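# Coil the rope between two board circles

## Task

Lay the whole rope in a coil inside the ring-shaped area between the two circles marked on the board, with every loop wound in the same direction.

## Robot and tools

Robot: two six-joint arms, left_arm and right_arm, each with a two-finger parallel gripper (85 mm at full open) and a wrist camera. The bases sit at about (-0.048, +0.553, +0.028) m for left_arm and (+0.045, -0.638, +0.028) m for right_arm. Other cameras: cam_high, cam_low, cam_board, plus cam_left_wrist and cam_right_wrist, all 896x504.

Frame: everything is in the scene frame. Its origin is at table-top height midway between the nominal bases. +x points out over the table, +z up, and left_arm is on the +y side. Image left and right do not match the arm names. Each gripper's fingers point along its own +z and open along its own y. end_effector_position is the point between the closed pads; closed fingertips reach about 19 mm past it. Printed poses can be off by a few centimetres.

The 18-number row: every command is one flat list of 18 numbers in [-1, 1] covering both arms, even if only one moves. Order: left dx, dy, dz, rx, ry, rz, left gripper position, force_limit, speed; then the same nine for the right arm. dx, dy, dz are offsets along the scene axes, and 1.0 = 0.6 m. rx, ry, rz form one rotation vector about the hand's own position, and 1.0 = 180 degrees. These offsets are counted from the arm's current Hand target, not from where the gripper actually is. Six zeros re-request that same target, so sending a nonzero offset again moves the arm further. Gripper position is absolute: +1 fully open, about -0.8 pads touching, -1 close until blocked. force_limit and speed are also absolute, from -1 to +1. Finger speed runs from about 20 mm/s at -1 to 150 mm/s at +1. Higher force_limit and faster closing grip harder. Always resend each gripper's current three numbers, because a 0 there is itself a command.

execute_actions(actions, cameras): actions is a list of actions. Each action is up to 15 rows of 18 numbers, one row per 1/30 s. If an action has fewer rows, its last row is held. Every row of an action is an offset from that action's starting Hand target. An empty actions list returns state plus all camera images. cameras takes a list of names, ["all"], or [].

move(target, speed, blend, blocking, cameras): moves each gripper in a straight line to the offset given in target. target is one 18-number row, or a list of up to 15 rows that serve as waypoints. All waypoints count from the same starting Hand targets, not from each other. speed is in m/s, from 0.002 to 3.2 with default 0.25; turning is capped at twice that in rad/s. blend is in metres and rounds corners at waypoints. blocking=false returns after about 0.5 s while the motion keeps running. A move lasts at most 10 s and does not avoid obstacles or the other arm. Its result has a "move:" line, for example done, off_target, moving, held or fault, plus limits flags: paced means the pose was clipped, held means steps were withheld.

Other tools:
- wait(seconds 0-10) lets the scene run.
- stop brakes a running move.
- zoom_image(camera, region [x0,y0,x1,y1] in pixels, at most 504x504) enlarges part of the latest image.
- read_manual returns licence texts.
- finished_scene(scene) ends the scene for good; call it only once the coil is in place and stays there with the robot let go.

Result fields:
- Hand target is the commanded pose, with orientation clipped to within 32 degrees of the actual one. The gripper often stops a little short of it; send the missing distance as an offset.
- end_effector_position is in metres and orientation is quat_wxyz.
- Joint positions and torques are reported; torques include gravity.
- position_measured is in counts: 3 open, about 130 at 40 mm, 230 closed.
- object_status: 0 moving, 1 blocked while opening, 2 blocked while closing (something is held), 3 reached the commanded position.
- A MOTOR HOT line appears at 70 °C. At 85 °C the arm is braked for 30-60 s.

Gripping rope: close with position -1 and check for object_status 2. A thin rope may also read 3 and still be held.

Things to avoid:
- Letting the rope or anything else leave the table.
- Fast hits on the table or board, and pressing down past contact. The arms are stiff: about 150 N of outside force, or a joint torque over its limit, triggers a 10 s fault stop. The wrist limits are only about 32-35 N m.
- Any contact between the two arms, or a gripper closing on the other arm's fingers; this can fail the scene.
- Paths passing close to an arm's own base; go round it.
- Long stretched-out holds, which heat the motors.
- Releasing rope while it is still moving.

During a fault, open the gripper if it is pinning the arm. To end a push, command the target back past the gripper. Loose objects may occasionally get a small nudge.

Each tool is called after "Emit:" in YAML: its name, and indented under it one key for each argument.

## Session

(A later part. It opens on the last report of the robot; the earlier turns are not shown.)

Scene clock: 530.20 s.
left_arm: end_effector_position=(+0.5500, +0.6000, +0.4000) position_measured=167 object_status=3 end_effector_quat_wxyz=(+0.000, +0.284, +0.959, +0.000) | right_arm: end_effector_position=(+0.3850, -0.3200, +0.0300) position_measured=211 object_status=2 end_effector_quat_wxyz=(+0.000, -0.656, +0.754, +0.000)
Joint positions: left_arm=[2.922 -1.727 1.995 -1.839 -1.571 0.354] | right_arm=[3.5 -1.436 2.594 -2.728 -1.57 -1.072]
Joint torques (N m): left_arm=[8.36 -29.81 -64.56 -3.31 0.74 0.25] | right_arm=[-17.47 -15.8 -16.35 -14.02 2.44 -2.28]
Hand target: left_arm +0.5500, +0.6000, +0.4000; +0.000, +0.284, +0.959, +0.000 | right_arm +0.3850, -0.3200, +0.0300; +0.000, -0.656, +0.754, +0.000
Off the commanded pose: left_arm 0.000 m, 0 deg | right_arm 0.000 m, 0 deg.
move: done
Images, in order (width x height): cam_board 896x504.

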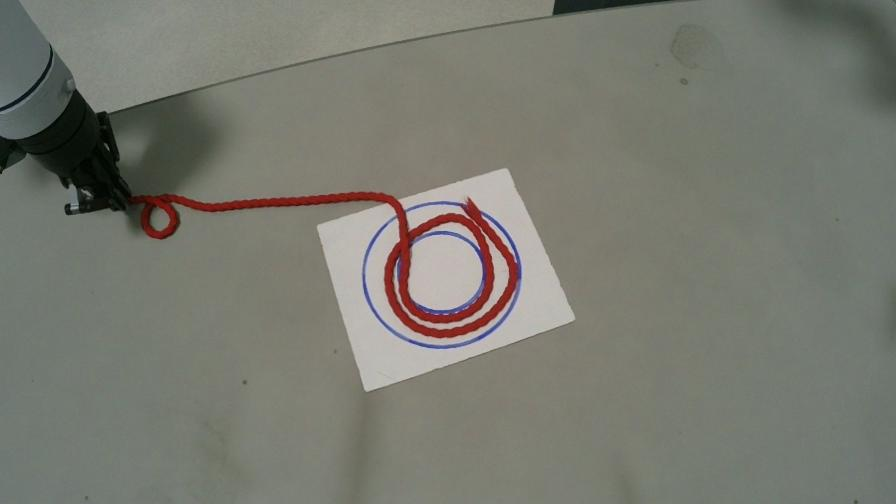

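Emit:
move:
  target:
    - [0,0,0,0,0,0,-0.3,-1,0,0,0,0,0,0,0,-0.45,-1,-1]
    - [0,0,0,0,0,0,-0.3,-1,0,0,0,0.2,0,0,0,-0.45,-1,-1]
    - [0,0,0,0,0,0,-0.3,-1,0,0.2983,0.6097,0.3667,0,0,0,-1,-1,0]
  speed: [0.05,0.12,0.25]
  cameras: ["cam_right_wrist", "cam_high"]

Emit:
zoom_image:
  camera: "cam_right_wrist"
  region: [280, 0, 680, 300]

Scene clock: 536.90 s.
left_arm: end_effector_position=(+0.5500, +0.6000, +0.4000) position_measured=167 object_status=3 end_effector_quat_wxyz=(+0.000, +0.284, +0.959, +0.000) | right_arm: end_effector_position=(+0.5640, +0.0458, +0.2500) position_measured=232 object_status=3 end_effector_quat_wxyz=(+0.000, -0.656, +0.754, +0.000)
Joint positions: left_arm=[2.922 -1.727 1.995 -1.839 -1.571 0.354] | right_arm=[3.853 -1.209 1.699 -2.061 -1.57 -0.719]
Joint torques (N m): left_arm=[10.2 -31.83 -64.4 -3.24 0.8 0.71] | right_arm=[30.64 -61.37 -55.61 -0.14 0.2 1.56]
Hand target: left_arm +0.5500, +0.6000, +0.4000; +0.000, +0.284, +0.959, +0.000 | right_arm +0.5640, +0.0458, +0.2500; +0.000, -0.656, +0.754, +0.000
Off the commanded pose: left_arm 0.000 m, 0 deg | right_arm 0.000 m, 0 deg.
move: done
Images, in order (width x height): cam_high 896x504, cam_right_wrist 896x504.

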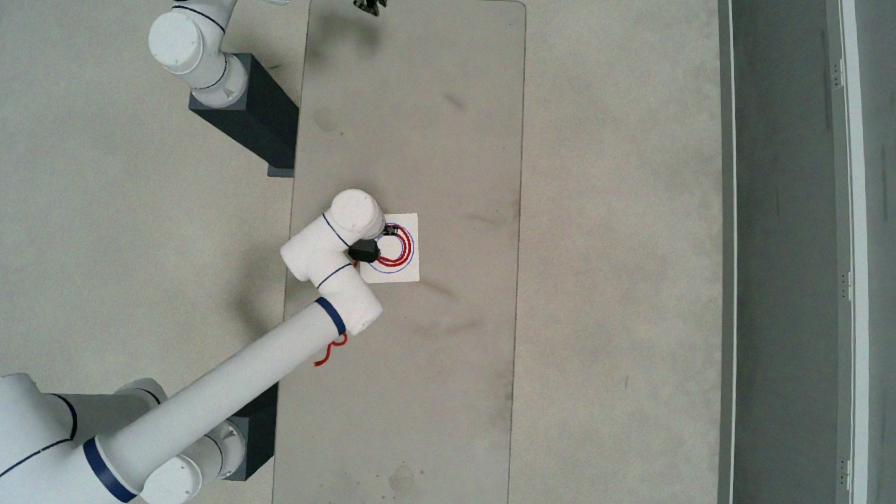

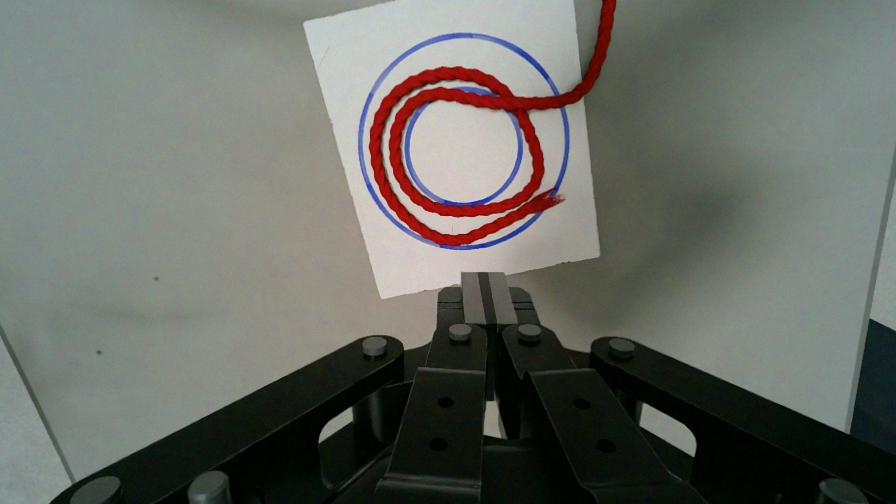

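Scaled by 1.260 from the camera's 896x504 image, which has a finer 1280x720 frame.

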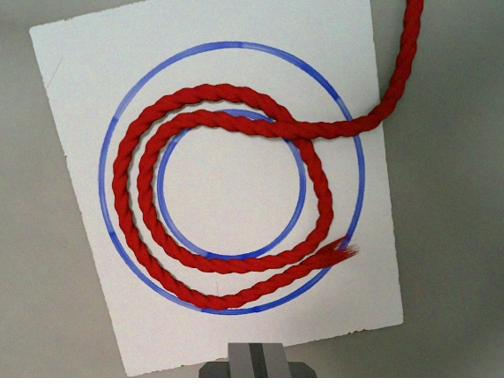

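Emit:
move:
  target:
    - [0,0,0,0,0,0,-0.3,-1,0,-0.005,-0.0363,-0.25,0,0,0,-1,-1,0]
    - [0,0,0,0,0,0,-0.3,-1,0,-0.005,-0.0363,-0.3683,0,0,0,-1,-1,0]
    - [0,0,0,0,0,0,-0.3,-1,0,-0.0138,-0.099,-0.3683,0,0,0,-1,-1,0]
    - [0,0,0,0,0,0,-0.3,-1,0,-0.0078,-0.0562,-0.3683,0,0,0,-1,-1,0]
    - [0,0,0,0,0,0,-0.3,-1,0,-0.005,-0.0363,-0.3683,0,0,-0.2333,-1,-1,0]
  speed: [0.2,0.08,0.04,0.06,0.15]
  cameras: ["cam_right_wrist"]

Scene clock: 549.20 s.
left_arm: end_effector_position=(+0.5500, +0.6000, +0.4000) position_measured=167 object_status=3 end_effector_quat_wxyz=(+0.000, +0.284, +0.959, +0.000) | right_arm: end_effector_position=(+0.5610, +0.0241, +0.0290) position_measured=232 object_status=3 end_effector_quat_wxyz=(+0.000, -0.343, +0.940, +0.000)
Joint positions: left_arm=[2.922 -1.727 1.995 -1.839 -1.571 0.354] | right_arm=[3.835 -1.004 1.866 -2.433 -1.571 -0.004]
Joint torques (N m): left_arm=[6.24 -28.92 -64.01 -3.11 0.6 0.23] | right_arm=[31.82 -67.47 -44.52 -0.21 -0.04 1.99]
Hand target: left_arm +0.5500, +0.6000, +0.4000; +0.000, +0.284, +0.959, +0.000 | right_arm +0.5610, +0.0241, +0.0290; +0.000, -0.342, +0.940, +0.000
Off the commanded pose: left_arm 0.000 m, 0 deg | right_arm 0.000 m, 0 deg.
move: done
Images, in order (width x height): cam_right_wrist 896x504.

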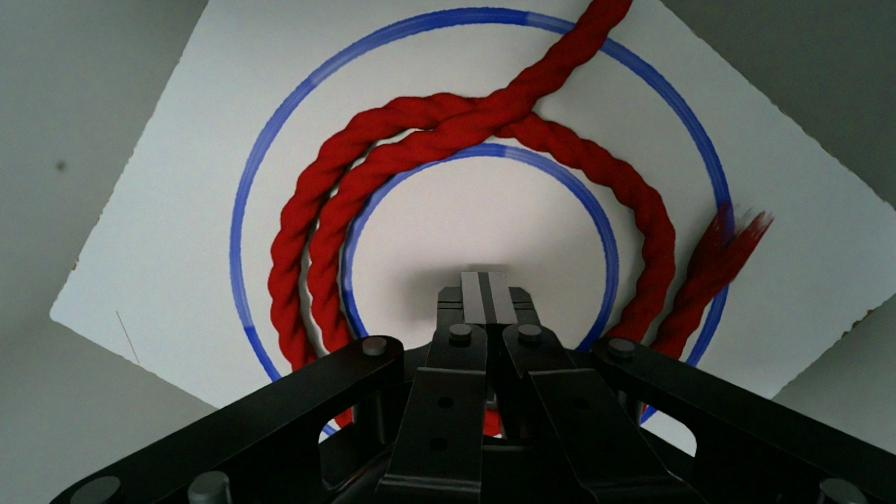

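Emit:
move:
  target:
    - [0,0,0,0,0,0,-0.3,-1,0,-0.0536,-0.045,0,0,0,0,-1,-1,0]
    - [0,0,0,0,0,0,-0.3,-1,0,0,0,0,0,0,0,-1,-1,0]
    - [0,0,0,0,0,0,-0.3,-1,0,0,0,0,0,0,-0.1389,-1,-1,0]
    - [0,0,0,0,0,0,-0.3,-1,0,-0.0741,-0.0198,0,0,0,-0.1389,-1,-1,0]
    - [0,0,0,0,0,0,-0.3,-1,0,0,0,0,0,0,-0.1389,-1,-1,0]
    - [0,0,0,0,0,0,-0.3,-1,0,0,0,0.15,0,0,-0.1389,-1,-1,0]
  speed: [0.04,0.06,0.15,0.04,0.06,0.1]
  cameras: ["cam_right_wrist", "cam_board"]

Emit:
zoom_image:
  camera: "cam_board"
  region: [340, 170, 550, 360]

Scene clock: 559.60 s.
left_arm: end_effector_position=(+0.5500, +0.6000, +0.4000) position_measured=167 object_status=3 end_effector_quat_wxyz=(+0.000, +0.284, +0.959, +0.000) | right_arm: end_effector_position=(+0.5610, +0.0241, +0.1189) position_measured=232 object_status=3 end_effector_quat_wxyz=(+0.000, -0.131, +0.991, +0.000)
Joint positions: left_arm=[2.922 -1.727 1.995 -1.839 -1.571 0.354] | right_arm=[3.835 -1.112 1.831 -2.291 -1.571 0.433]
Joint torques (N m): left_arm=[5.31 -33.45 -63.54 -3.85 1.18 0.32] | right_arm=[-15.55 -99.83 -49.04 0.46 2.31 -1.99]
Hand target: left_arm +0.5500, +0.6000, +0.4000; +0.000, +0.284, +0.959, +0.000 | right_arm +0.5610, +0.0241, +0.1190; +0.000, -0.131, +0.991, +0.000
Off the commanded pose: left_arm 0.000 m, 0 deg | right_arm 0.000 m, 0 deg.
move: done
Images, in order (width x height): cam_board 896x504, cam_right_wrist 896x504.

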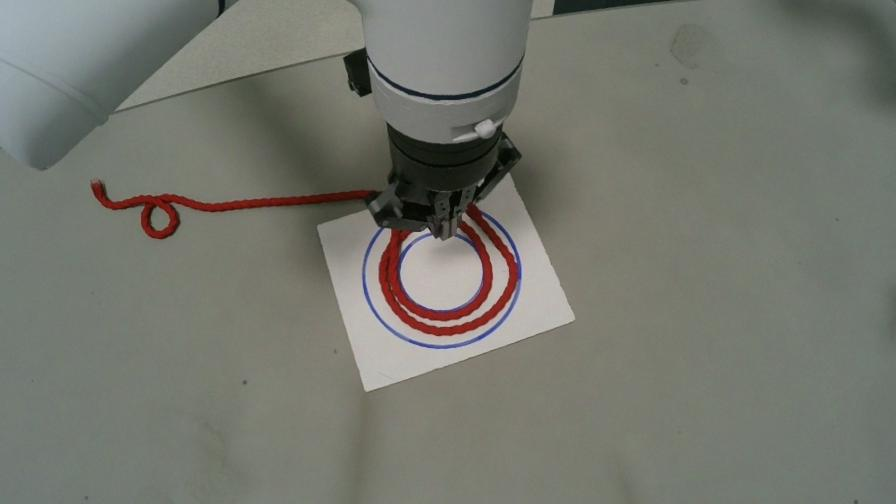

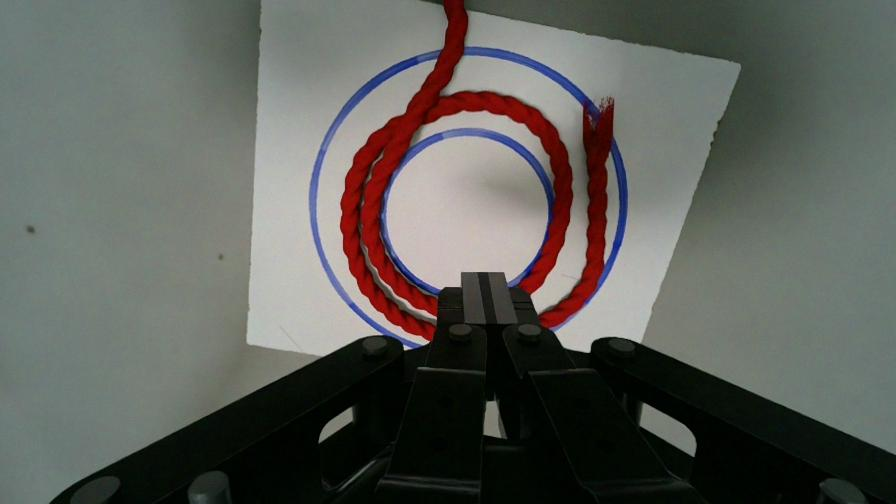

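Scaled by 2.400 from the camera's 896x504 image, which has a finer 1280x720 frame.

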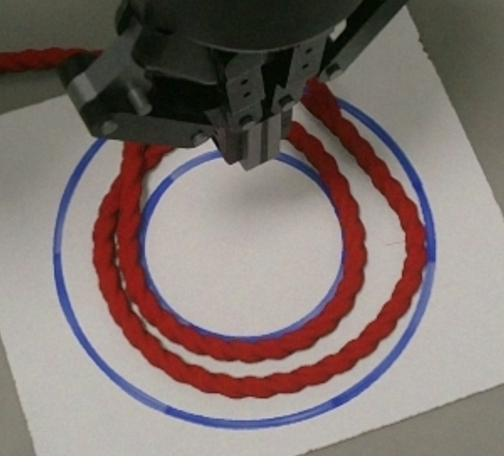

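Emit:
move:
  target:
    - [0,0,0,0,0,0,-0.3,-1,0,-0.099,0.1632,-0.0317,0,0,0,-1,-1,0]
    - [0,0,0,0,0,0,-0.3,-1,0,-0.099,0.1632,-0.15,0,0,0,-1,-1,0]
    - [0,0,0,0,0,0,-0.3,-1,0,-0.0812,0.0965,-0.15,0,0,0,-1,-1,0]
    - [0,0,0,0,0,0,-0.3,-1,0,-0.0825,0.1013,-0.15,0,0,0,-1,-1,0]
    - [0,0,0,0,0,0,-0.3,-1,0,-0.0825,0.1013,0,0,0,0,-1,-1,0]
  speed: [0.2,0.08,0.04,0.03,0.08]
  cameras: ["cam_right_wrist", "cam_board"]

Emit:
zoom_image:
  camera: "cam_board"
  region: [340, 170, 550, 360]

Scene clock: 569.37 s.
left_arm: end_effector_position=(+0.5500, +0.6000, +0.4000) position_measured=167 object_status=3 end_effector_quat_wxyz=(+0.000, +0.284, +0.959, +0.000) | right_arm: end_effector_position=(+0.5115, +0.0849, +0.1189) position_measured=232 object_status=3 end_effector_quat_wxyz=(+0.000, -0.131, +0.991, +0.000)
Joint positions: left_arm=[2.922 -1.727 1.995 -1.839 -1.571 0.354] | right_arm=[3.929 -1.085 1.787 -2.273 -1.571 0.527]
Joint torques (N m): left_arm=[7.52 -28.86 -65.73 -3.8 1.11 0.36] | right_arm=[27.48 -101.66 -50.07 -0.02 2.25 0.15]
Hand target: left_arm +0.5500, +0.6000, +0.4000; +0.000, +0.284, +0.959, +0.000 | right_arm +0.5115, +0.0848, +0.1190; +0.000, -0.131, +0.991, +0.000
Off the commanded pose: left_arm 0.000 m, 0 deg | right_arm 0.000 m, 0 deg.
move: done
Images, in order (width x height): cam_board 896x504, cam_right_wrist 896x504.

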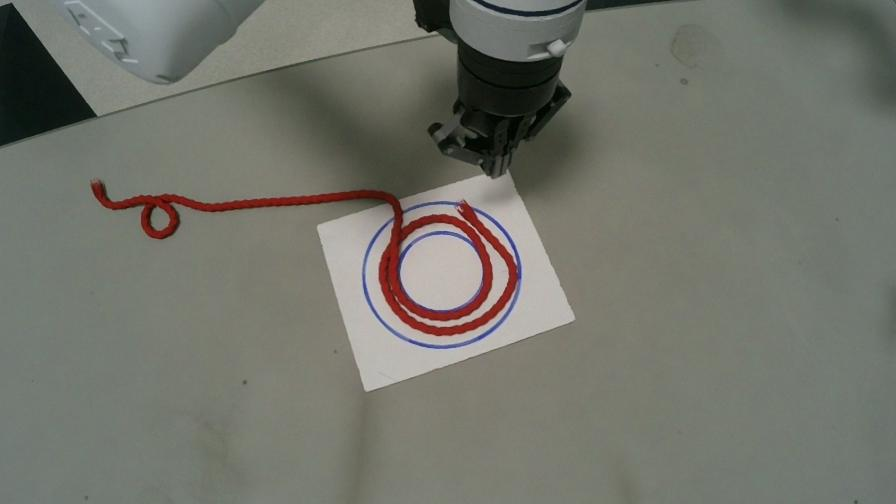

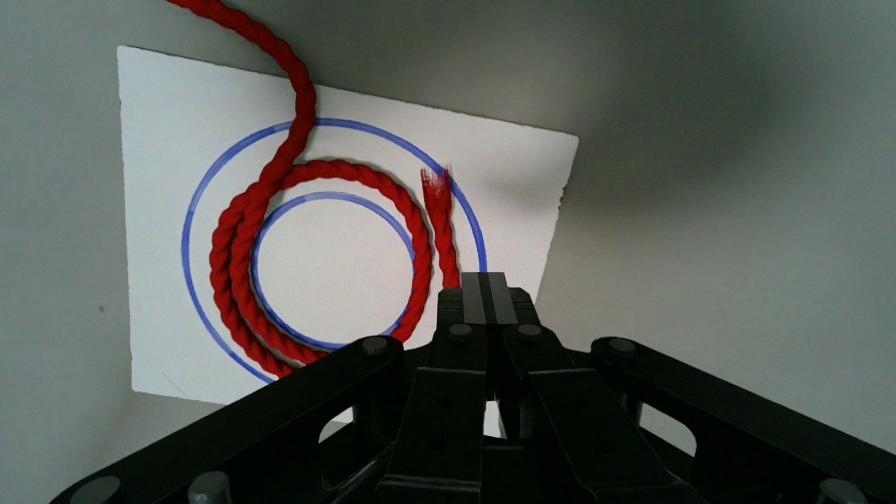

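Scaled by 2.400 from the camera's 896x504 image, which has a finer 1280x720 frame.

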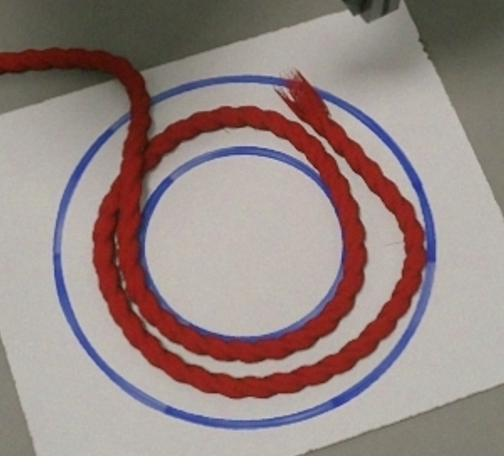

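Emit:
move:
  target: [0,0,0,0,0,0,-0.3,-1,0,-0.1858,-0.6413,0.2183,0,0,0.0278,-0.3,-1,0]
  speed: 0.25
  cameras: ["cam_right_wrist"]

Scene clock: 575.40 s.
left_arm: end_effector_position=(+0.5500, +0.6000, +0.4000) position_measured=167 object_status=3 end_effector_quat_wxyz=(+0.000, +0.284, +0.959, +0.000) | right_arm: end_effector_position=(+0.4000, -0.2998, +0.2499) position_measured=167 object_status=3 end_effector_quat_wxyz=(+0.000, -0.174, +0.985, +0.000)
Joint positions: left_arm=[2.922 -1.727 1.995 -1.839 -1.571 0.354] | right_arm=[3.53 -1.824 2.355 -2.102 -1.571 0.04]
Joint torques (N m): left_arm=[3.5 -31.12 -64.02 -3.82 0.67 0.24] | right_arm=[-17.49 -39.35 -38.81 -0.31 2.46 -1.89]
Hand target: left_arm +0.5500, +0.6000, +0.4000; +0.000, +0.284, +0.959, +0.000 | right_arm +0.4000, -0.2999, +0.2500; +0.000, -0.174, +0.985, +0.000
Off the commanded pose: left_arm 0.000 m, 0 deg | right_arm 0.000 m, 0 deg.
move: done
Images, in order (width x height): cam_right_wrist 896x504.

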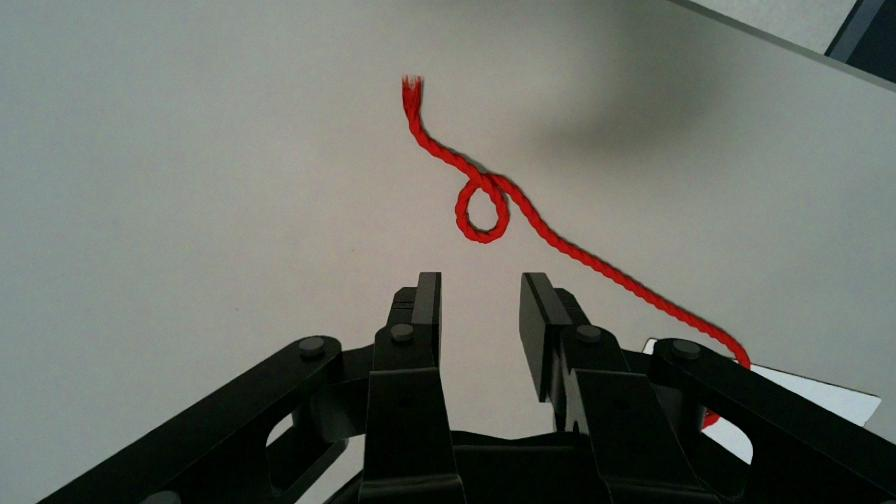

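Emit:
move:
  target: [0,0,0,0,0,0,-0.3,-1,0,-0.0172,-0.0517,-0.25,0,0,0.1944,-0.3,-1,0]
  speed: 0.2
  cameras: ["cam_right_wrist"]

Scene clock: 580.10 s.
left_arm: end_effector_position=(+0.5500, +0.6000, +0.4000) position_measured=167 object_status=3 end_effector_quat_wxyz=(+0.000, +0.284, +0.959, +0.000) | right_arm: end_effector_position=(+0.3897, -0.3309, +0.1001) position_measured=167 object_status=3 end_effector_quat_wxyz=(+0.000, -0.462, +0.887, +0.000)
Joint positions: left_arm=[2.922 -1.727 1.995 -1.839 -1.571 0.354] | right_arm=[3.472 -1.626 2.556 -2.501 -1.57 -0.628]
Joint torques (N m): left_arm=[2.42 -29.06 -64.8 -3.43 0.86 -0.01] | right_arm=[-17.21 -7.57 -25.75 -14 2.47 -1.74]
Hand target: left_arm +0.5500, +0.6000, +0.4000; +0.000, +0.284, +0.959, +0.000 | right_arm +0.3897, -0.3310, +0.1000; +0.000, -0.462, +0.887, +0.000
Off the commanded pose: left_arm 0.000 m, 0 deg | right_arm 0.000 m, 0 deg.
move: done
Images, in order (width x height): cam_right_wrist 896x504.

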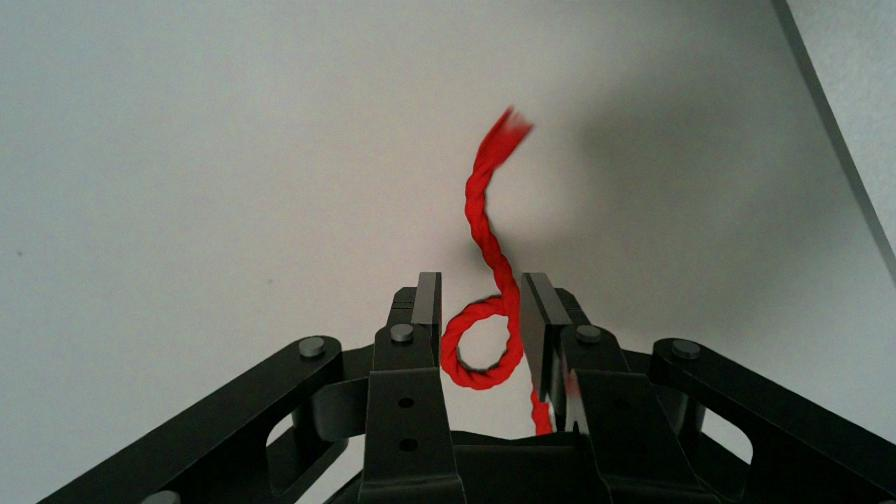

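Emit:
move:
  target:
    - [0,0,0,0,0,0,-0.3,-1,0,-0.0037,0.0108,0,0,0,0.0833,-0.3,-1,0]
    - [0,0,0,0,0,0,-0.3,-1,0,-0.0037,0.0108,-0.125,0,0,0.0833,-0.3,-1,0]
    - [0,0,0,0,0,0,-0.3,-1,0,-0.0037,0.0108,-0.125,0,0,0.0833,-1,-1,-1]
  speed: [0.1,0.06,0.03]
  cameras: ["cam_right_wrist"]

Scene clock: 586.93 s.
left_arm: end_effector_position=(+0.5500, +0.6000, +0.4000) position_measured=167 object_status=3 end_effector_quat_wxyz=(+0.000, +0.284, +0.959, +0.000) | right_arm: end_effector_position=(+0.3875, -0.3245, +0.0250) position_measured=211 object_status=0 end_effector_quat_wxyz=(+0.000, -0.574, +0.819, +0.000)
Joint positions: left_arm=[2.922 -1.727 1.995 -1.839 -1.571 0.354] | right_arm=[3.488 -1.423 2.598 -2.746 -1.57 -0.874]
Joint torques (N m): left_arm=[5.54 -31.27 -63.5 -3.38 1.36 0.09] | right_arm=[28.6 -15.2 -15.09 -13.76 0.05 0.32]
Hand target: left_arm +0.5500, +0.6000, +0.4000; +0.000, +0.284, +0.959, +0.000 | right_arm +0.3875, -0.3245, +0.0250; +0.000, -0.574, +0.819, +0.000
Off the commanded pose: left_arm 0.000 m, 0 deg | right_arm 0.000 m, 0 deg.
move: done
Images, in order (width x height): cam_right_wrist 896x504.

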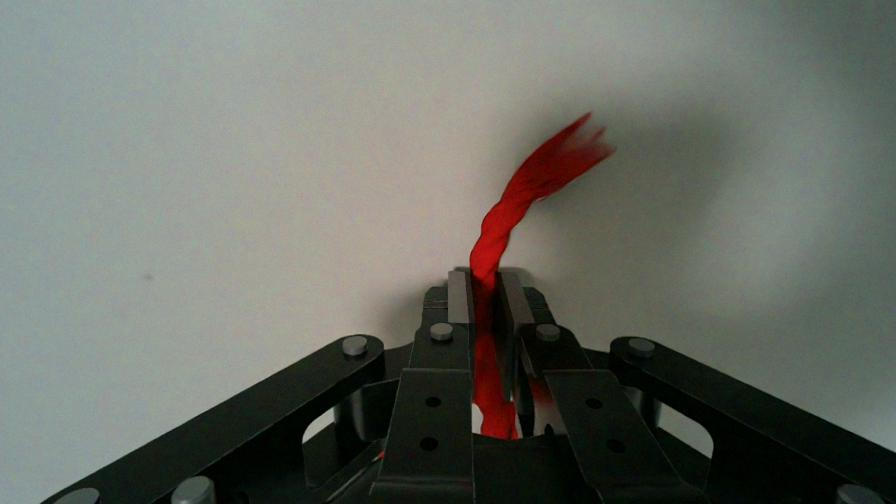

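Emit:
execute_actions:
  actions: []
  cameras: ["cam_board","cam_high"]

Scene clock: 593.40 s.
left_arm: end_effector_position=(+0.5500, +0.6000, +0.4000) position_measured=167 object_status=3 end_effector_quat_wxyz=(+0.000, +0.284, +0.959, +0.000) | right_arm: end_effector_position=(+0.3875, -0.3245, +0.0250) position_measured=211 object_status=2 end_effector_quat_wxyz=(+0.000, -0.574, +0.819, +0.000)
Joint positions: left_arm=[2.922 -1.727 1.995 -1.839 -1.571 0.354] | right_arm=[3.488 -1.423 2.598 -2.746 -1.57 -0.874]
Joint velocities: within noise
Joint torques (N m): left_arm=[6.44 -31.23 -63.11 -3.6 0.92 0.31] | right_arm=[30.84 -15.93 -15.38 -12.2 0.1 0.28]
Hand target: left_arm +0.5500, +0.6000, +0.4000; +0.000, +0.284, +0.959, +0.000 | right_arm +0.3875, -0.3245, +0.0250; +0.000, -0.574, +0.819, +0.000
Tool commands: left_gripper/position=-0.3 left_gripper/force_limit=-1.0 left_gripper/speed=+0.0 right_gripper/position=-1.0 right_gripper/force_limit=-1.0 right_gripper/speed=-1.0
Off the commanded pose: left_arm 0.000 m, 0 deg | right_arm 0.000 m, 0 deg.
Images, in order (width x height): cam_high 896x504, cam_board 896x504.

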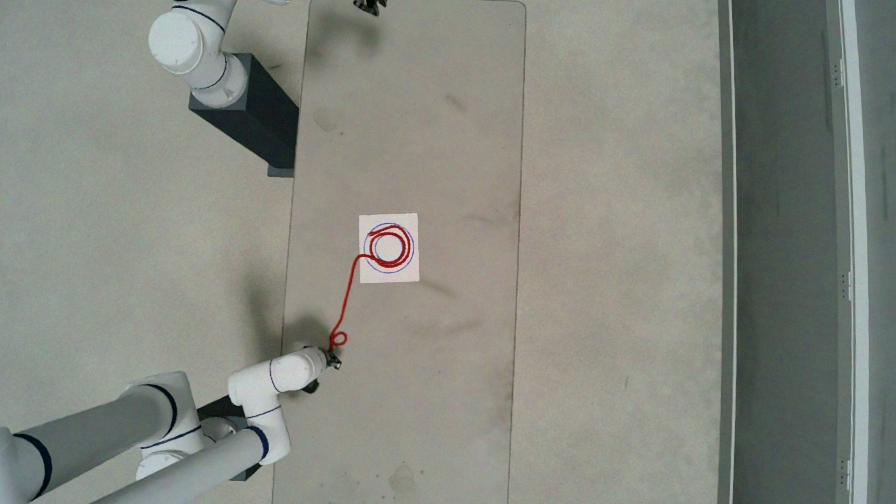

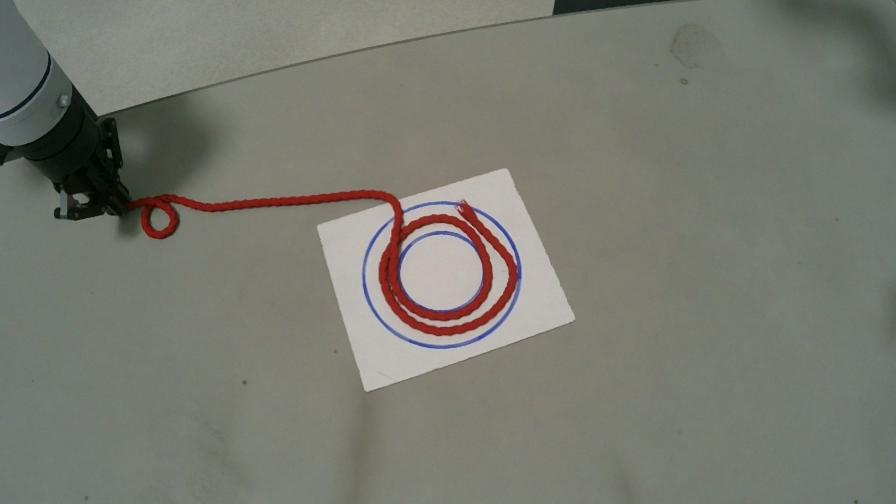

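Emit:
move:
  target:
    - [0,0,0,0,0,0,-0.3,-1,0,0.00417,0.04083,0.20833,0,0,0,-1,-1,-1]
    - [0,0,0,0,0,0,-0.3,-1,0,0.07083,0.24083,0.625,0,0,0,-1,-1,-1]
  speed: 0.1
  blend: [0.03,0]
  cameras: ["cam_board"]

Scene clock: 606.27 s.
left_arm: end_effector_position=(+0.5500, +0.6000, +0.4000) position_measured=167 object_status=3 end_effector_quat_wxyz=(+0.000, +0.284, +0.959, +0.000) | right_arm: end_effector_position=(+0.4299, -0.1800, +0.3999) position_measured=211 object_status=2 end_effector_quat_wxyz=(+0.000, -0.574, +0.819, +0.000)
Joint positions: left_arm=[2.922 -1.727 1.995 -1.839 -1.571 0.354] | right_arm=[3.71 -1.731 1.998 -1.838 -1.57 -0.652]
Joint torques (N m): left_arm=[6.72 -29.03 -64.23 -3.57 0.85 -0.14] | right_arm=[30.56 -15.52 -59.77 -0.14 -0.03 1.51]
Hand target: left_arm +0.5500, +0.6000, +0.4000; +0.000, +0.284, +0.959, +0.000 | right_arm +0.4300, -0.1800, +0.4000; +0.000, -0.574, +0.819, +0.000
Off the commanded pose: left_arm 0.000 m, 0 deg | right_arm 0.000 m, 0 deg.
move: done
Images, in order (width x height): cam_board 896x504.

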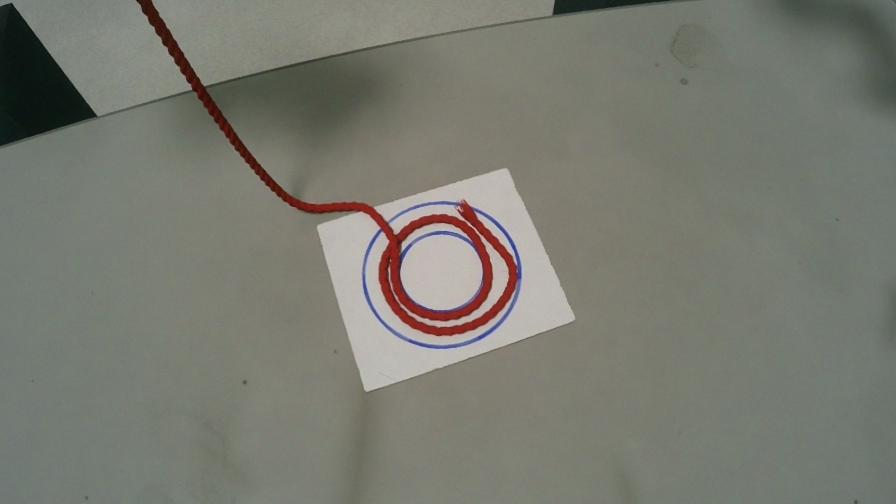

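Emit:
move:
  target:
    - [0,0,0,0,0,0,-0.3,-1,0,0.1,0.12,0.2,0,0,0,-1,-1,-1]
    - [0,0,0,0,0,0,-0.3,-1,0,0.18667,0.21583,0.29,0,0,0,-1,-1,-1]
  speed: 0.08
  blend: [0.02,0]
  cameras: ["cam_board"]

Emit:
zoom_image:
  camera: "cam_board"
  region: [340, 170, 550, 360]

Scene clock: 611.37 s.
left_arm: end_effector_position=(+0.5500, +0.6000, +0.4000) position_measured=167 object_status=3 end_effector_quat_wxyz=(+0.000, +0.284, +0.959, +0.000) | right_arm: end_effector_position=(+0.5419, -0.0505, +0.5740) position_measured=211 object_status=2 end_effector_quat_wxyz=(+0.000, -0.574, +0.819, +0.000)
Joint positions: left_arm=[2.922 -1.727 1.995 -1.839 -1.571 0.354] | right_arm=[3.775 -1.474 1.442 -1.539 -1.57 -0.587]
Joint torques (N m): left_arm=[4.71 -29.88 -63.6 -3.68 1.08 -0.29] | right_arm=[30.86 -40.21 -60.92 -0.23 0.03 1.45]
Hand target: left_arm +0.5500, +0.6000, +0.4000; +0.000, +0.284, +0.959, +0.000 | right_arm +0.5420, -0.0505, +0.5740; +0.000, -0.574, +0.819, +0.000
Off the commanded pose: left_arm 0.000 m, 0 deg | right_arm 0.000 m, 0 deg.
move: done
Images, in order (width x height): cam_board 896x504.

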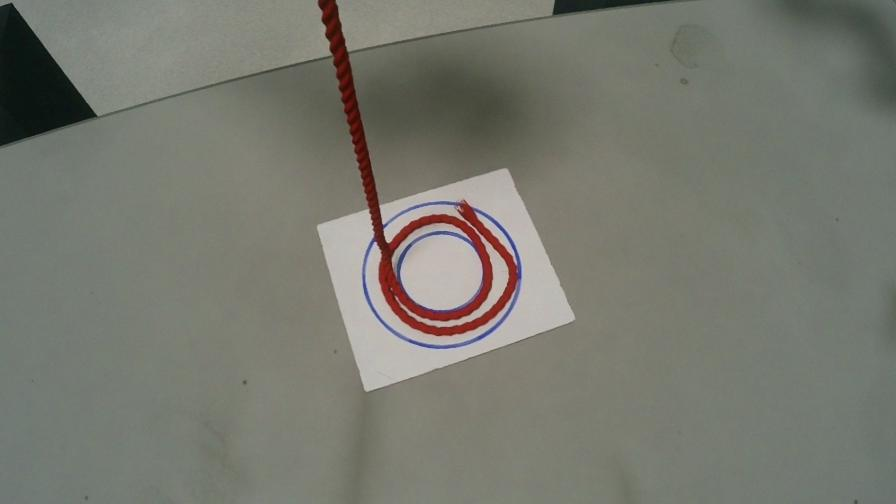

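Scaled by 2.400 from the camera's 896x504 image, which has a finer 1280x720 frame.

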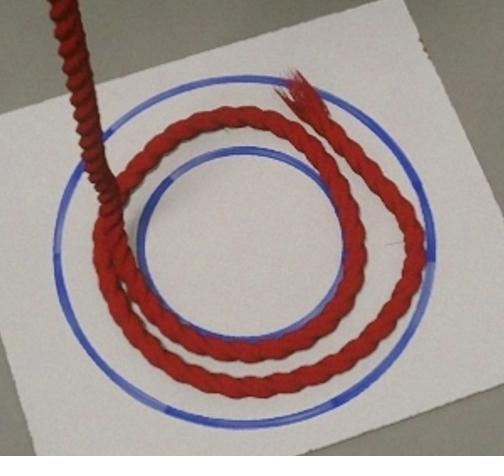

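Emit:
move:
  target:
    - [0,0,0,0,0,-0.0756,-0.3,-1,0,-0.0415,0.01967,-0.015,0,0,-0.0756,-1,-1,-1]
    - [0,0,0,0,0,-0.1389,-0.3,-1,0,-0.0679,0.04683,-0.04583,0,0,-0.1389,-1,-1,-1]
    - [0,0,0,0,0,-0.2017,-0.3,-1,0,-0.0830,0.0805,-0.07667,0,0,-0.2017,-1,-1,-1]
  speed: 0.05
  blend: [0.006,0.006,0]
  cameras: ["cam_board"]

Emit:
zoom_image:
  camera: "cam_board"
  region: [340, 170, 550, 360]

Scene clock: 629.47 s.
left_arm: end_effector_position=(+0.5500, +0.6000, +0.4000) position_measured=167 object_status=3 end_effector_quat_wxyz=(+0.000, +0.569, +0.823, +0.000) | right_arm: end_effector_position=(+0.4922, -0.0022, +0.5280) position_measured=211 object_status=2 end_effector_quat_wxyz=(+0.000, -0.290, +0.957, +0.000)
Joint positions: left_arm=[2.922 -1.727 1.995 -1.839 -1.571 0.988] | right_arm=[3.867 -1.46 1.507 -1.618 -1.571 0.139]
Joint torques (N m): left_arm=[14.28 -29.98 -64.95 -1.28 -0.11 3.05] | right_arm=[31.49 -43.14 -44.4 -13.98 0.2 1.84]
Hand target: left_arm +0.5500, +0.6000, +0.4000; +0.000, +0.569, +0.823, +0.000 | right_arm +0.4922, -0.0022, +0.5280; +0.000, -0.290, +0.957, +0.000
Off the commanded pose: left_arm 0.000 m, 0 deg | right_arm 0.000 m, 0 deg.
move: done
Images, in order (width x height): cam_board 896x504.

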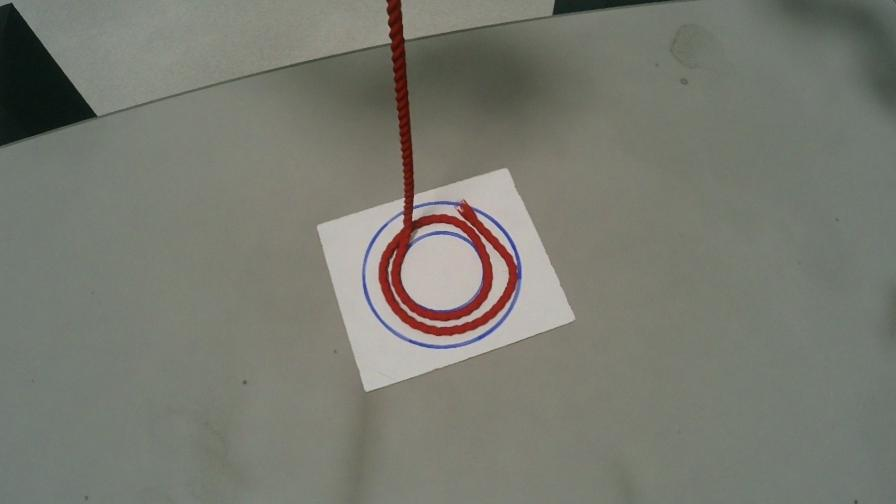

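Scaled by 2.400 from the camera's 896x504 image, which has a finer 1280x720 frame.

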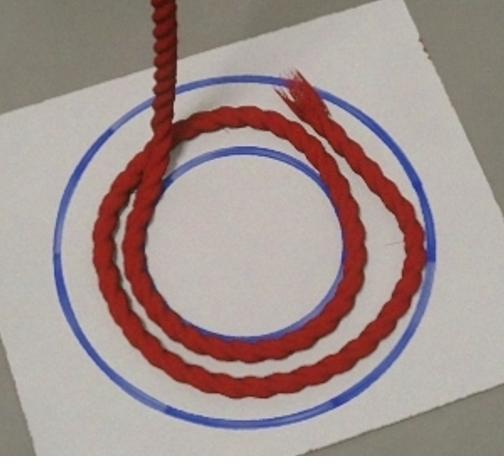

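Emit:
move:
  target:
    - [0,0,0,0,0,0,-0.3,-1,0,-0.00733,0.0365,-0.035,0,0,-0.0628,-1,-1,-1]
    - [0,0,0,0,0,0,-0.3,-1,0,-0.00083,0.073,-0.0667,0,0,-0.1261,-1,-1,-1]
    - [0,0,0,0,0,0,-0.3,-1,0,0.01867,0.1045,-0.0975,0,0,-0.1889,-1,-1,-1]
  speed: 0.05
  blend: [0.006,0.006,0]
  cameras: ["cam_board"]

Emit:
zoom_image:
  camera: "cam_board"
  region: [340, 170, 550, 360]

Scene clock: 639.97 s.
left_arm: end_effector_position=(+0.5500, +0.6000, +0.4000) position_measured=167 object_status=3 end_effector_quat_wxyz=(+0.000, +0.569, +0.823, +0.000) | right_arm: end_effector_position=(+0.5033, +0.0605, +0.4695) position_measured=211 object_status=2 end_effector_quat_wxyz=(+0.000, +0.002, +1.000, +0.000)
Joint positions: left_arm=[2.922 -1.727 1.995 -1.839 -1.571 0.988] | right_arm=[3.915 -1.355 1.486 -1.703 -1.571 0.781]
Joint torques (N m): left_arm=[17.37 -30.99 -65.09 -1.09 -0.55 2.99] | right_arm=[31.19 -51.89 -61.13 -14.04 0.15 1.82]
Hand target: left_arm +0.5500, +0.6000, +0.4000; +0.000, +0.569, +0.823, +0.000 | right_arm +0.5034, +0.0605, +0.4695; +0.000, +0.002, +1.000, +0.000
Off the commanded pose: left_arm 0.000 m, 0 deg | right_arm 0.000 m, 0 deg.
move: done
Images, in order (width x height): cam_board 896x504.

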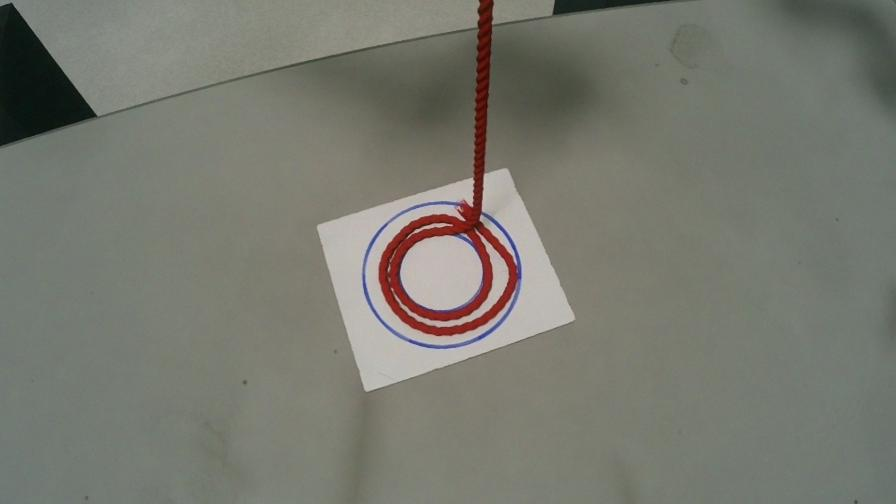

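Scaled by 2.400 from the camera's 896x504 image, which has a finer 1280x720 frame.

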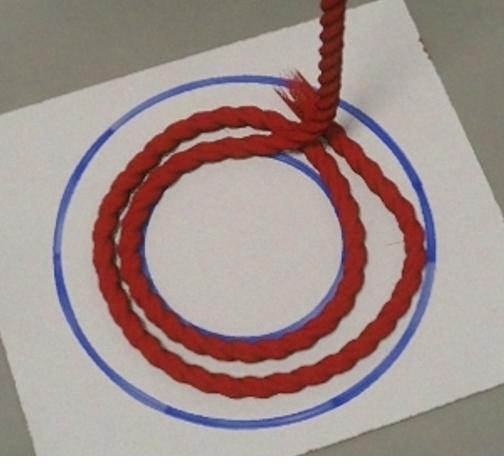

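Emit:
move:
  target:
    - [0,0,0,0,0,0,-0.3,-1,0,0.0265,0.02483,-0.0325,0,0,-0.0628,-1,-1,-1]
    - [0,0,0,0,0,0,-0.3,-1,0,0.0598,0.03983,-0.06583,0,0,-0.1261,-1,-1,-1]
  speed: 0.05
  blend: [0.006,0]
  cameras: ["cam_board"]

Emit:
zoom_image:
  camera: "cam_board"
  region: [340, 170, 550, 360]

Scene clock: 649.60 s.
left_arm: end_effector_position=(+0.5500, +0.6000, +0.4000) position_measured=167 object_status=3 end_effector_quat_wxyz=(+0.000, +0.569, +0.823, +0.000) | right_arm: end_effector_position=(+0.5392, +0.0844, +0.4300) position_measured=211 object_status=2 end_effector_quat_wxyz=(+0.000, +0.199, +0.980, +0.000)
Joint positions: left_arm=[2.922 -1.727 1.995 -1.839 -1.571 0.988] | right_arm=[3.906 -1.279 1.459 -1.752 -1.571 1.167]
Joint torques (N m): left_arm=[16.26 -30.72 -65.56 -1.73 -0.1 2.55] | right_arm=[-17.08 -59.43 -60.58 -14.01 0.05 1.39]
Hand target: left_arm +0.5500, +0.6000, +0.4000; +0.000, +0.569, +0.823, +0.000 | right_arm +0.5392, +0.0844, +0.4300; +0.000, +0.199, +0.980, +0.000
Off the commanded pose: left_arm 0.000 m, 0 deg | right_arm 0.000 m, 0 deg.
move: done
Images, in order (width x height): cam_board 896x504.

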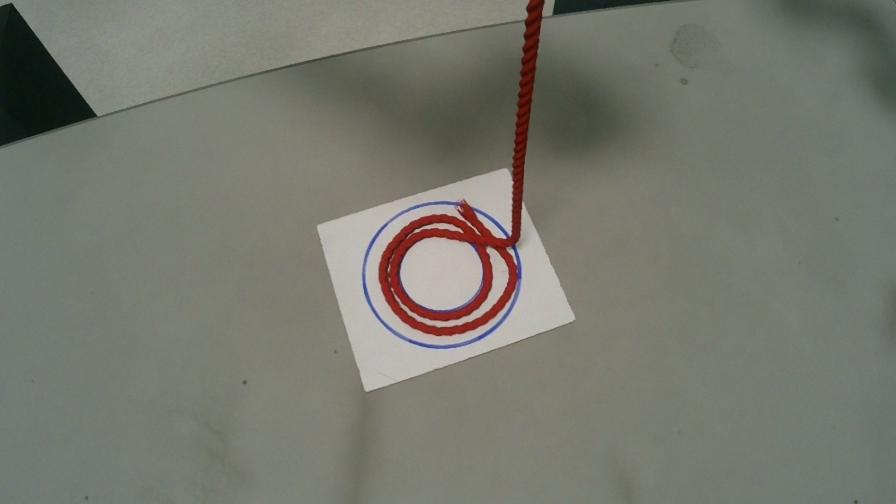

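Scaled by 2.400 from the camera's 896x504 image, which has a finer 1280x720 frame.

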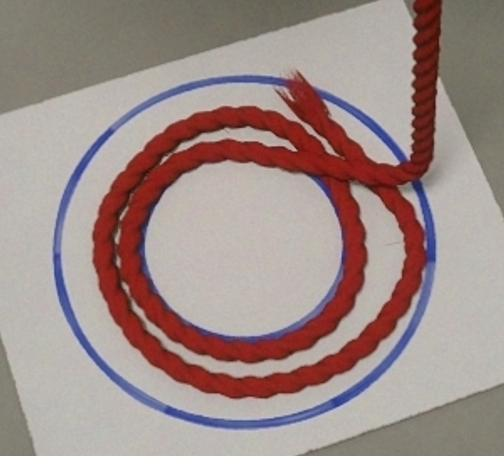

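Emit:
move:
  target:
    - [0,0,0,0,0,0,-0.3,-1,0,0,0,0.04,0,0,0.01,-1,-1,-1]
    - [0,0,0,0,0,0,-0.3,-1,0,-0.02867,-0.01067,0.0667,0,0,0.0444,-1,-1,-1]
  speed: 0.05
  blend: [0.006,0]
  cameras: ["cam_board"]

Emit:
zoom_image:
  camera: "cam_board"
  region: [340, 170, 550, 360]

Scene clock: 665.47 s.
left_arm: end_effector_position=(+0.5500, +0.6000, +0.4000) position_measured=167 object_status=3 end_effector_quat_wxyz=(+0.000, +0.569, +0.823, +0.000) | right_arm: end_effector_position=(+0.5221, +0.0780, +0.4700) position_measured=211 object_status=2 end_effector_quat_wxyz=(+0.000, +0.130, +0.991, +0.000)
Joint positions: left_arm=[2.922 -1.727 1.995 -1.839 -1.571 0.988] | right_arm=[3.915 -1.313 1.433 -1.691 -1.571 1.037]
Joint torques (N m): left_arm=[15.55 -30.34 -63.81 -1.72 -0.58 2.75] | right_arm=[31.25 -94.76 -44.23 -0.29 2.64 -1.94]
Hand target: left_arm +0.5500, +0.6000, +0.4000; +0.000, +0.569, +0.823, +0.000 | right_arm +0.5220, +0.0780, +0.4700; +0.000, +0.130, +0.991, +0.000
Off the commanded pose: left_arm 0.000 m, 0 deg | right_arm 0.000 m, 0 deg.
move: done
Images, in order (width x height): cam_board 896x504.

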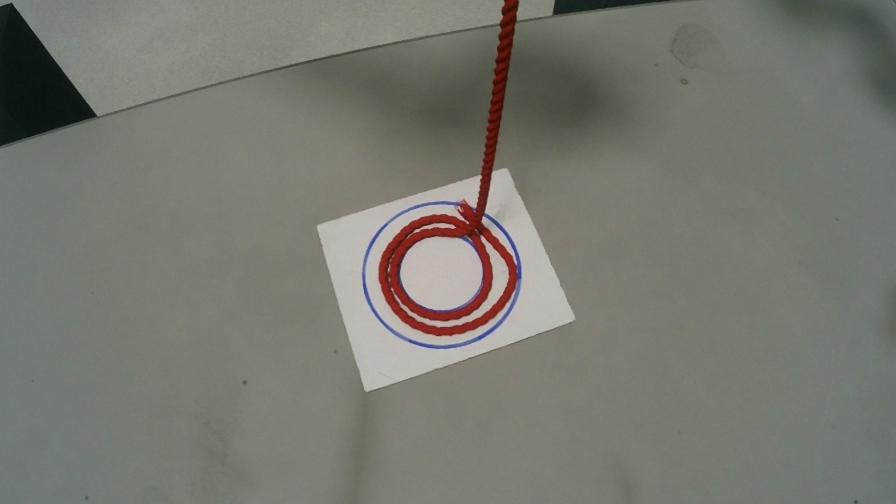

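Scaled by 2.400 from the camera's 896x504 image, which has a finer 1280x720 frame.

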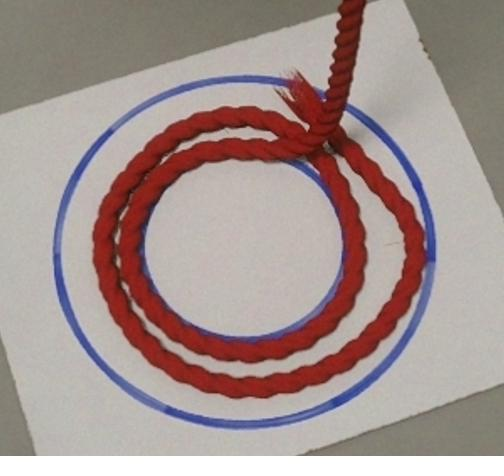

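Emit:
move:
  target: [0,0,0,0,0,0,-0.3,-1,0,0.02817,0.00983,-0.01667,0,0,-0.0444,-1,-1,-1]
  speed: 0.04
  cameras: ["cam_board"]

Emit:
zoom_image:
  camera: "cam_board"
  region: [340, 170, 550, 360]

Scene clock: 672.10 s.
left_arm: end_effector_position=(+0.5500, +0.6000, +0.4000) position_measured=167 object_status=3 end_effector_quat_wxyz=(+0.000, +0.569, +0.823, +0.000) | right_arm: end_effector_position=(+0.5389, +0.0839, +0.4600) position_measured=211 object_status=2 end_effector_quat_wxyz=(+0.000, +0.199, +0.980, +0.000)
Joint positions: left_arm=[2.922 -1.727 1.995 -1.839 -1.571 0.988] | right_arm=[3.906 -1.287 1.418 -1.701 -1.571 1.167]
Joint torques (N m): left_arm=[17.63 -32.22 -64.51 -1.88 -0.2 2.62] | right_arm=[-18.16 -59.4 -60.81 -14.24 0.13 1.58]
Hand target: left_arm +0.5500, +0.6000, +0.4000; +0.000, +0.569, +0.823, +0.000 | right_arm +0.5389, +0.0839, +0.4600; +0.000, +0.199, +0.980, +0.000
Off the commanded pose: left_arm 0.000 m, 0 deg | right_arm 0.000 m, 0 deg.
move: done
Images, in order (width x height): cam_board 896x504.

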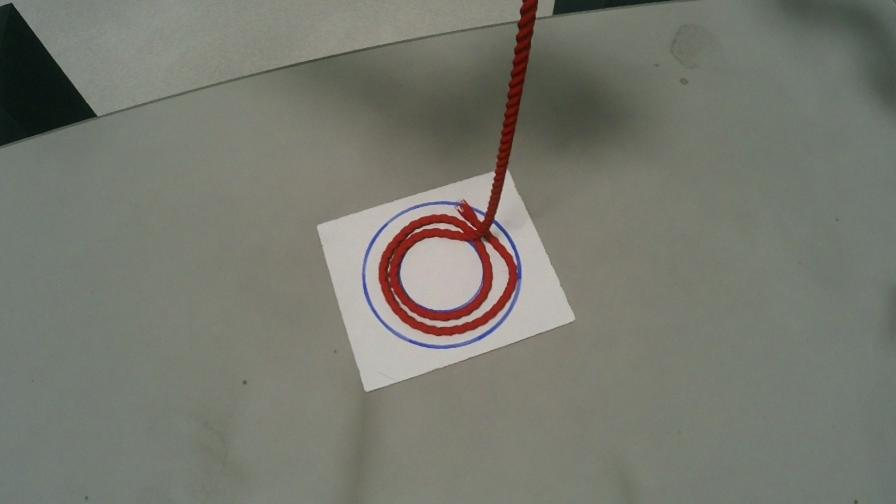

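Scaled by 2.400 from the camera's 896x504 image, which has a finer 1280x720 frame.

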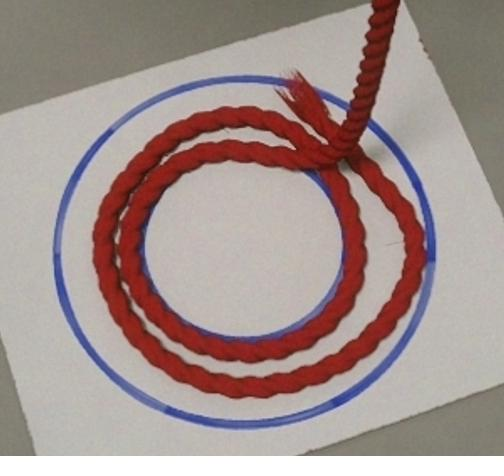

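Emit:
move:
  target:
    - [0,0,0,0,0,0,-0.3,-1,0,0.0185,0.001,-0.02167,0,0,-0.0278,-1,-1,-1]
    - [0,0,0,0,0,0,-0.3,-1,0,0.042,0.0015,-0.04833,0,0,-0.0667,-1,-1,-1]
  speed: 0.04
  blend: [0.005,0]
  cameras: ["cam_board"]

Emit:
zoom_image:
  camera: "cam_board"
  region: [340, 170, 550, 360]

Scene clock: 677.70 s.
left_arm: end_effector_position=(+0.5500, +0.6000, +0.4000) position_measured=167 object_status=3 end_effector_quat_wxyz=(+0.000, +0.569, +0.823, +0.000) | right_arm: end_effector_position=(+0.5641, +0.0848, +0.4310) position_measured=211 object_status=2 end_effector_quat_wxyz=(+0.000, +0.300, +0.954, +0.000)
Joint positions: left_arm=[2.922 -1.727 1.995 -1.839 -1.571 0.988] | right_arm=[3.887 -1.255 1.426 -1.742 -1.571 1.358]
Joint torques (N m): left_arm=[15.84 -28.82 -64.54 -1.96 -0.36 2.48] | right_arm=[-17.46 -60.59 -44.35 -14.07 0.17 1.86]
Hand target: left_arm +0.5500, +0.6000, +0.4000; +0.000, +0.569, +0.823, +0.000 | right_arm +0.5641, +0.0848, +0.4310; +0.000, +0.300, +0.954, +0.000
Off the commanded pose: left_arm 0.000 m, 0 deg | right_arm 0.000 m, 0 deg.
move: done
Images, in order (width x height): cam_board 896x504.

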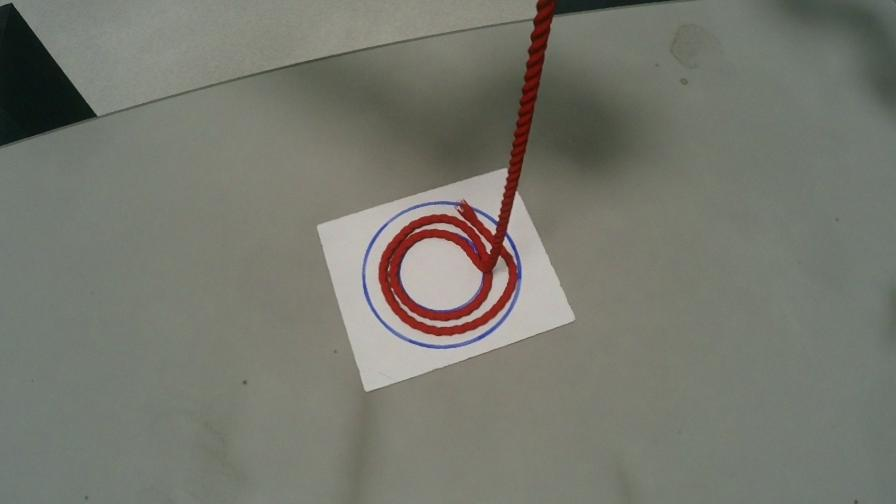

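Scaled by 2.400 from the camera's 896x504 image, which has a finer 1280x720 frame.

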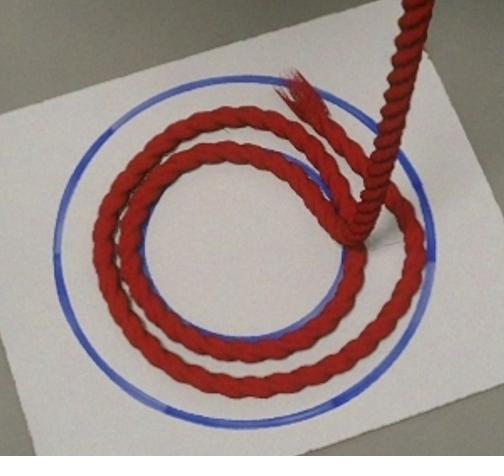

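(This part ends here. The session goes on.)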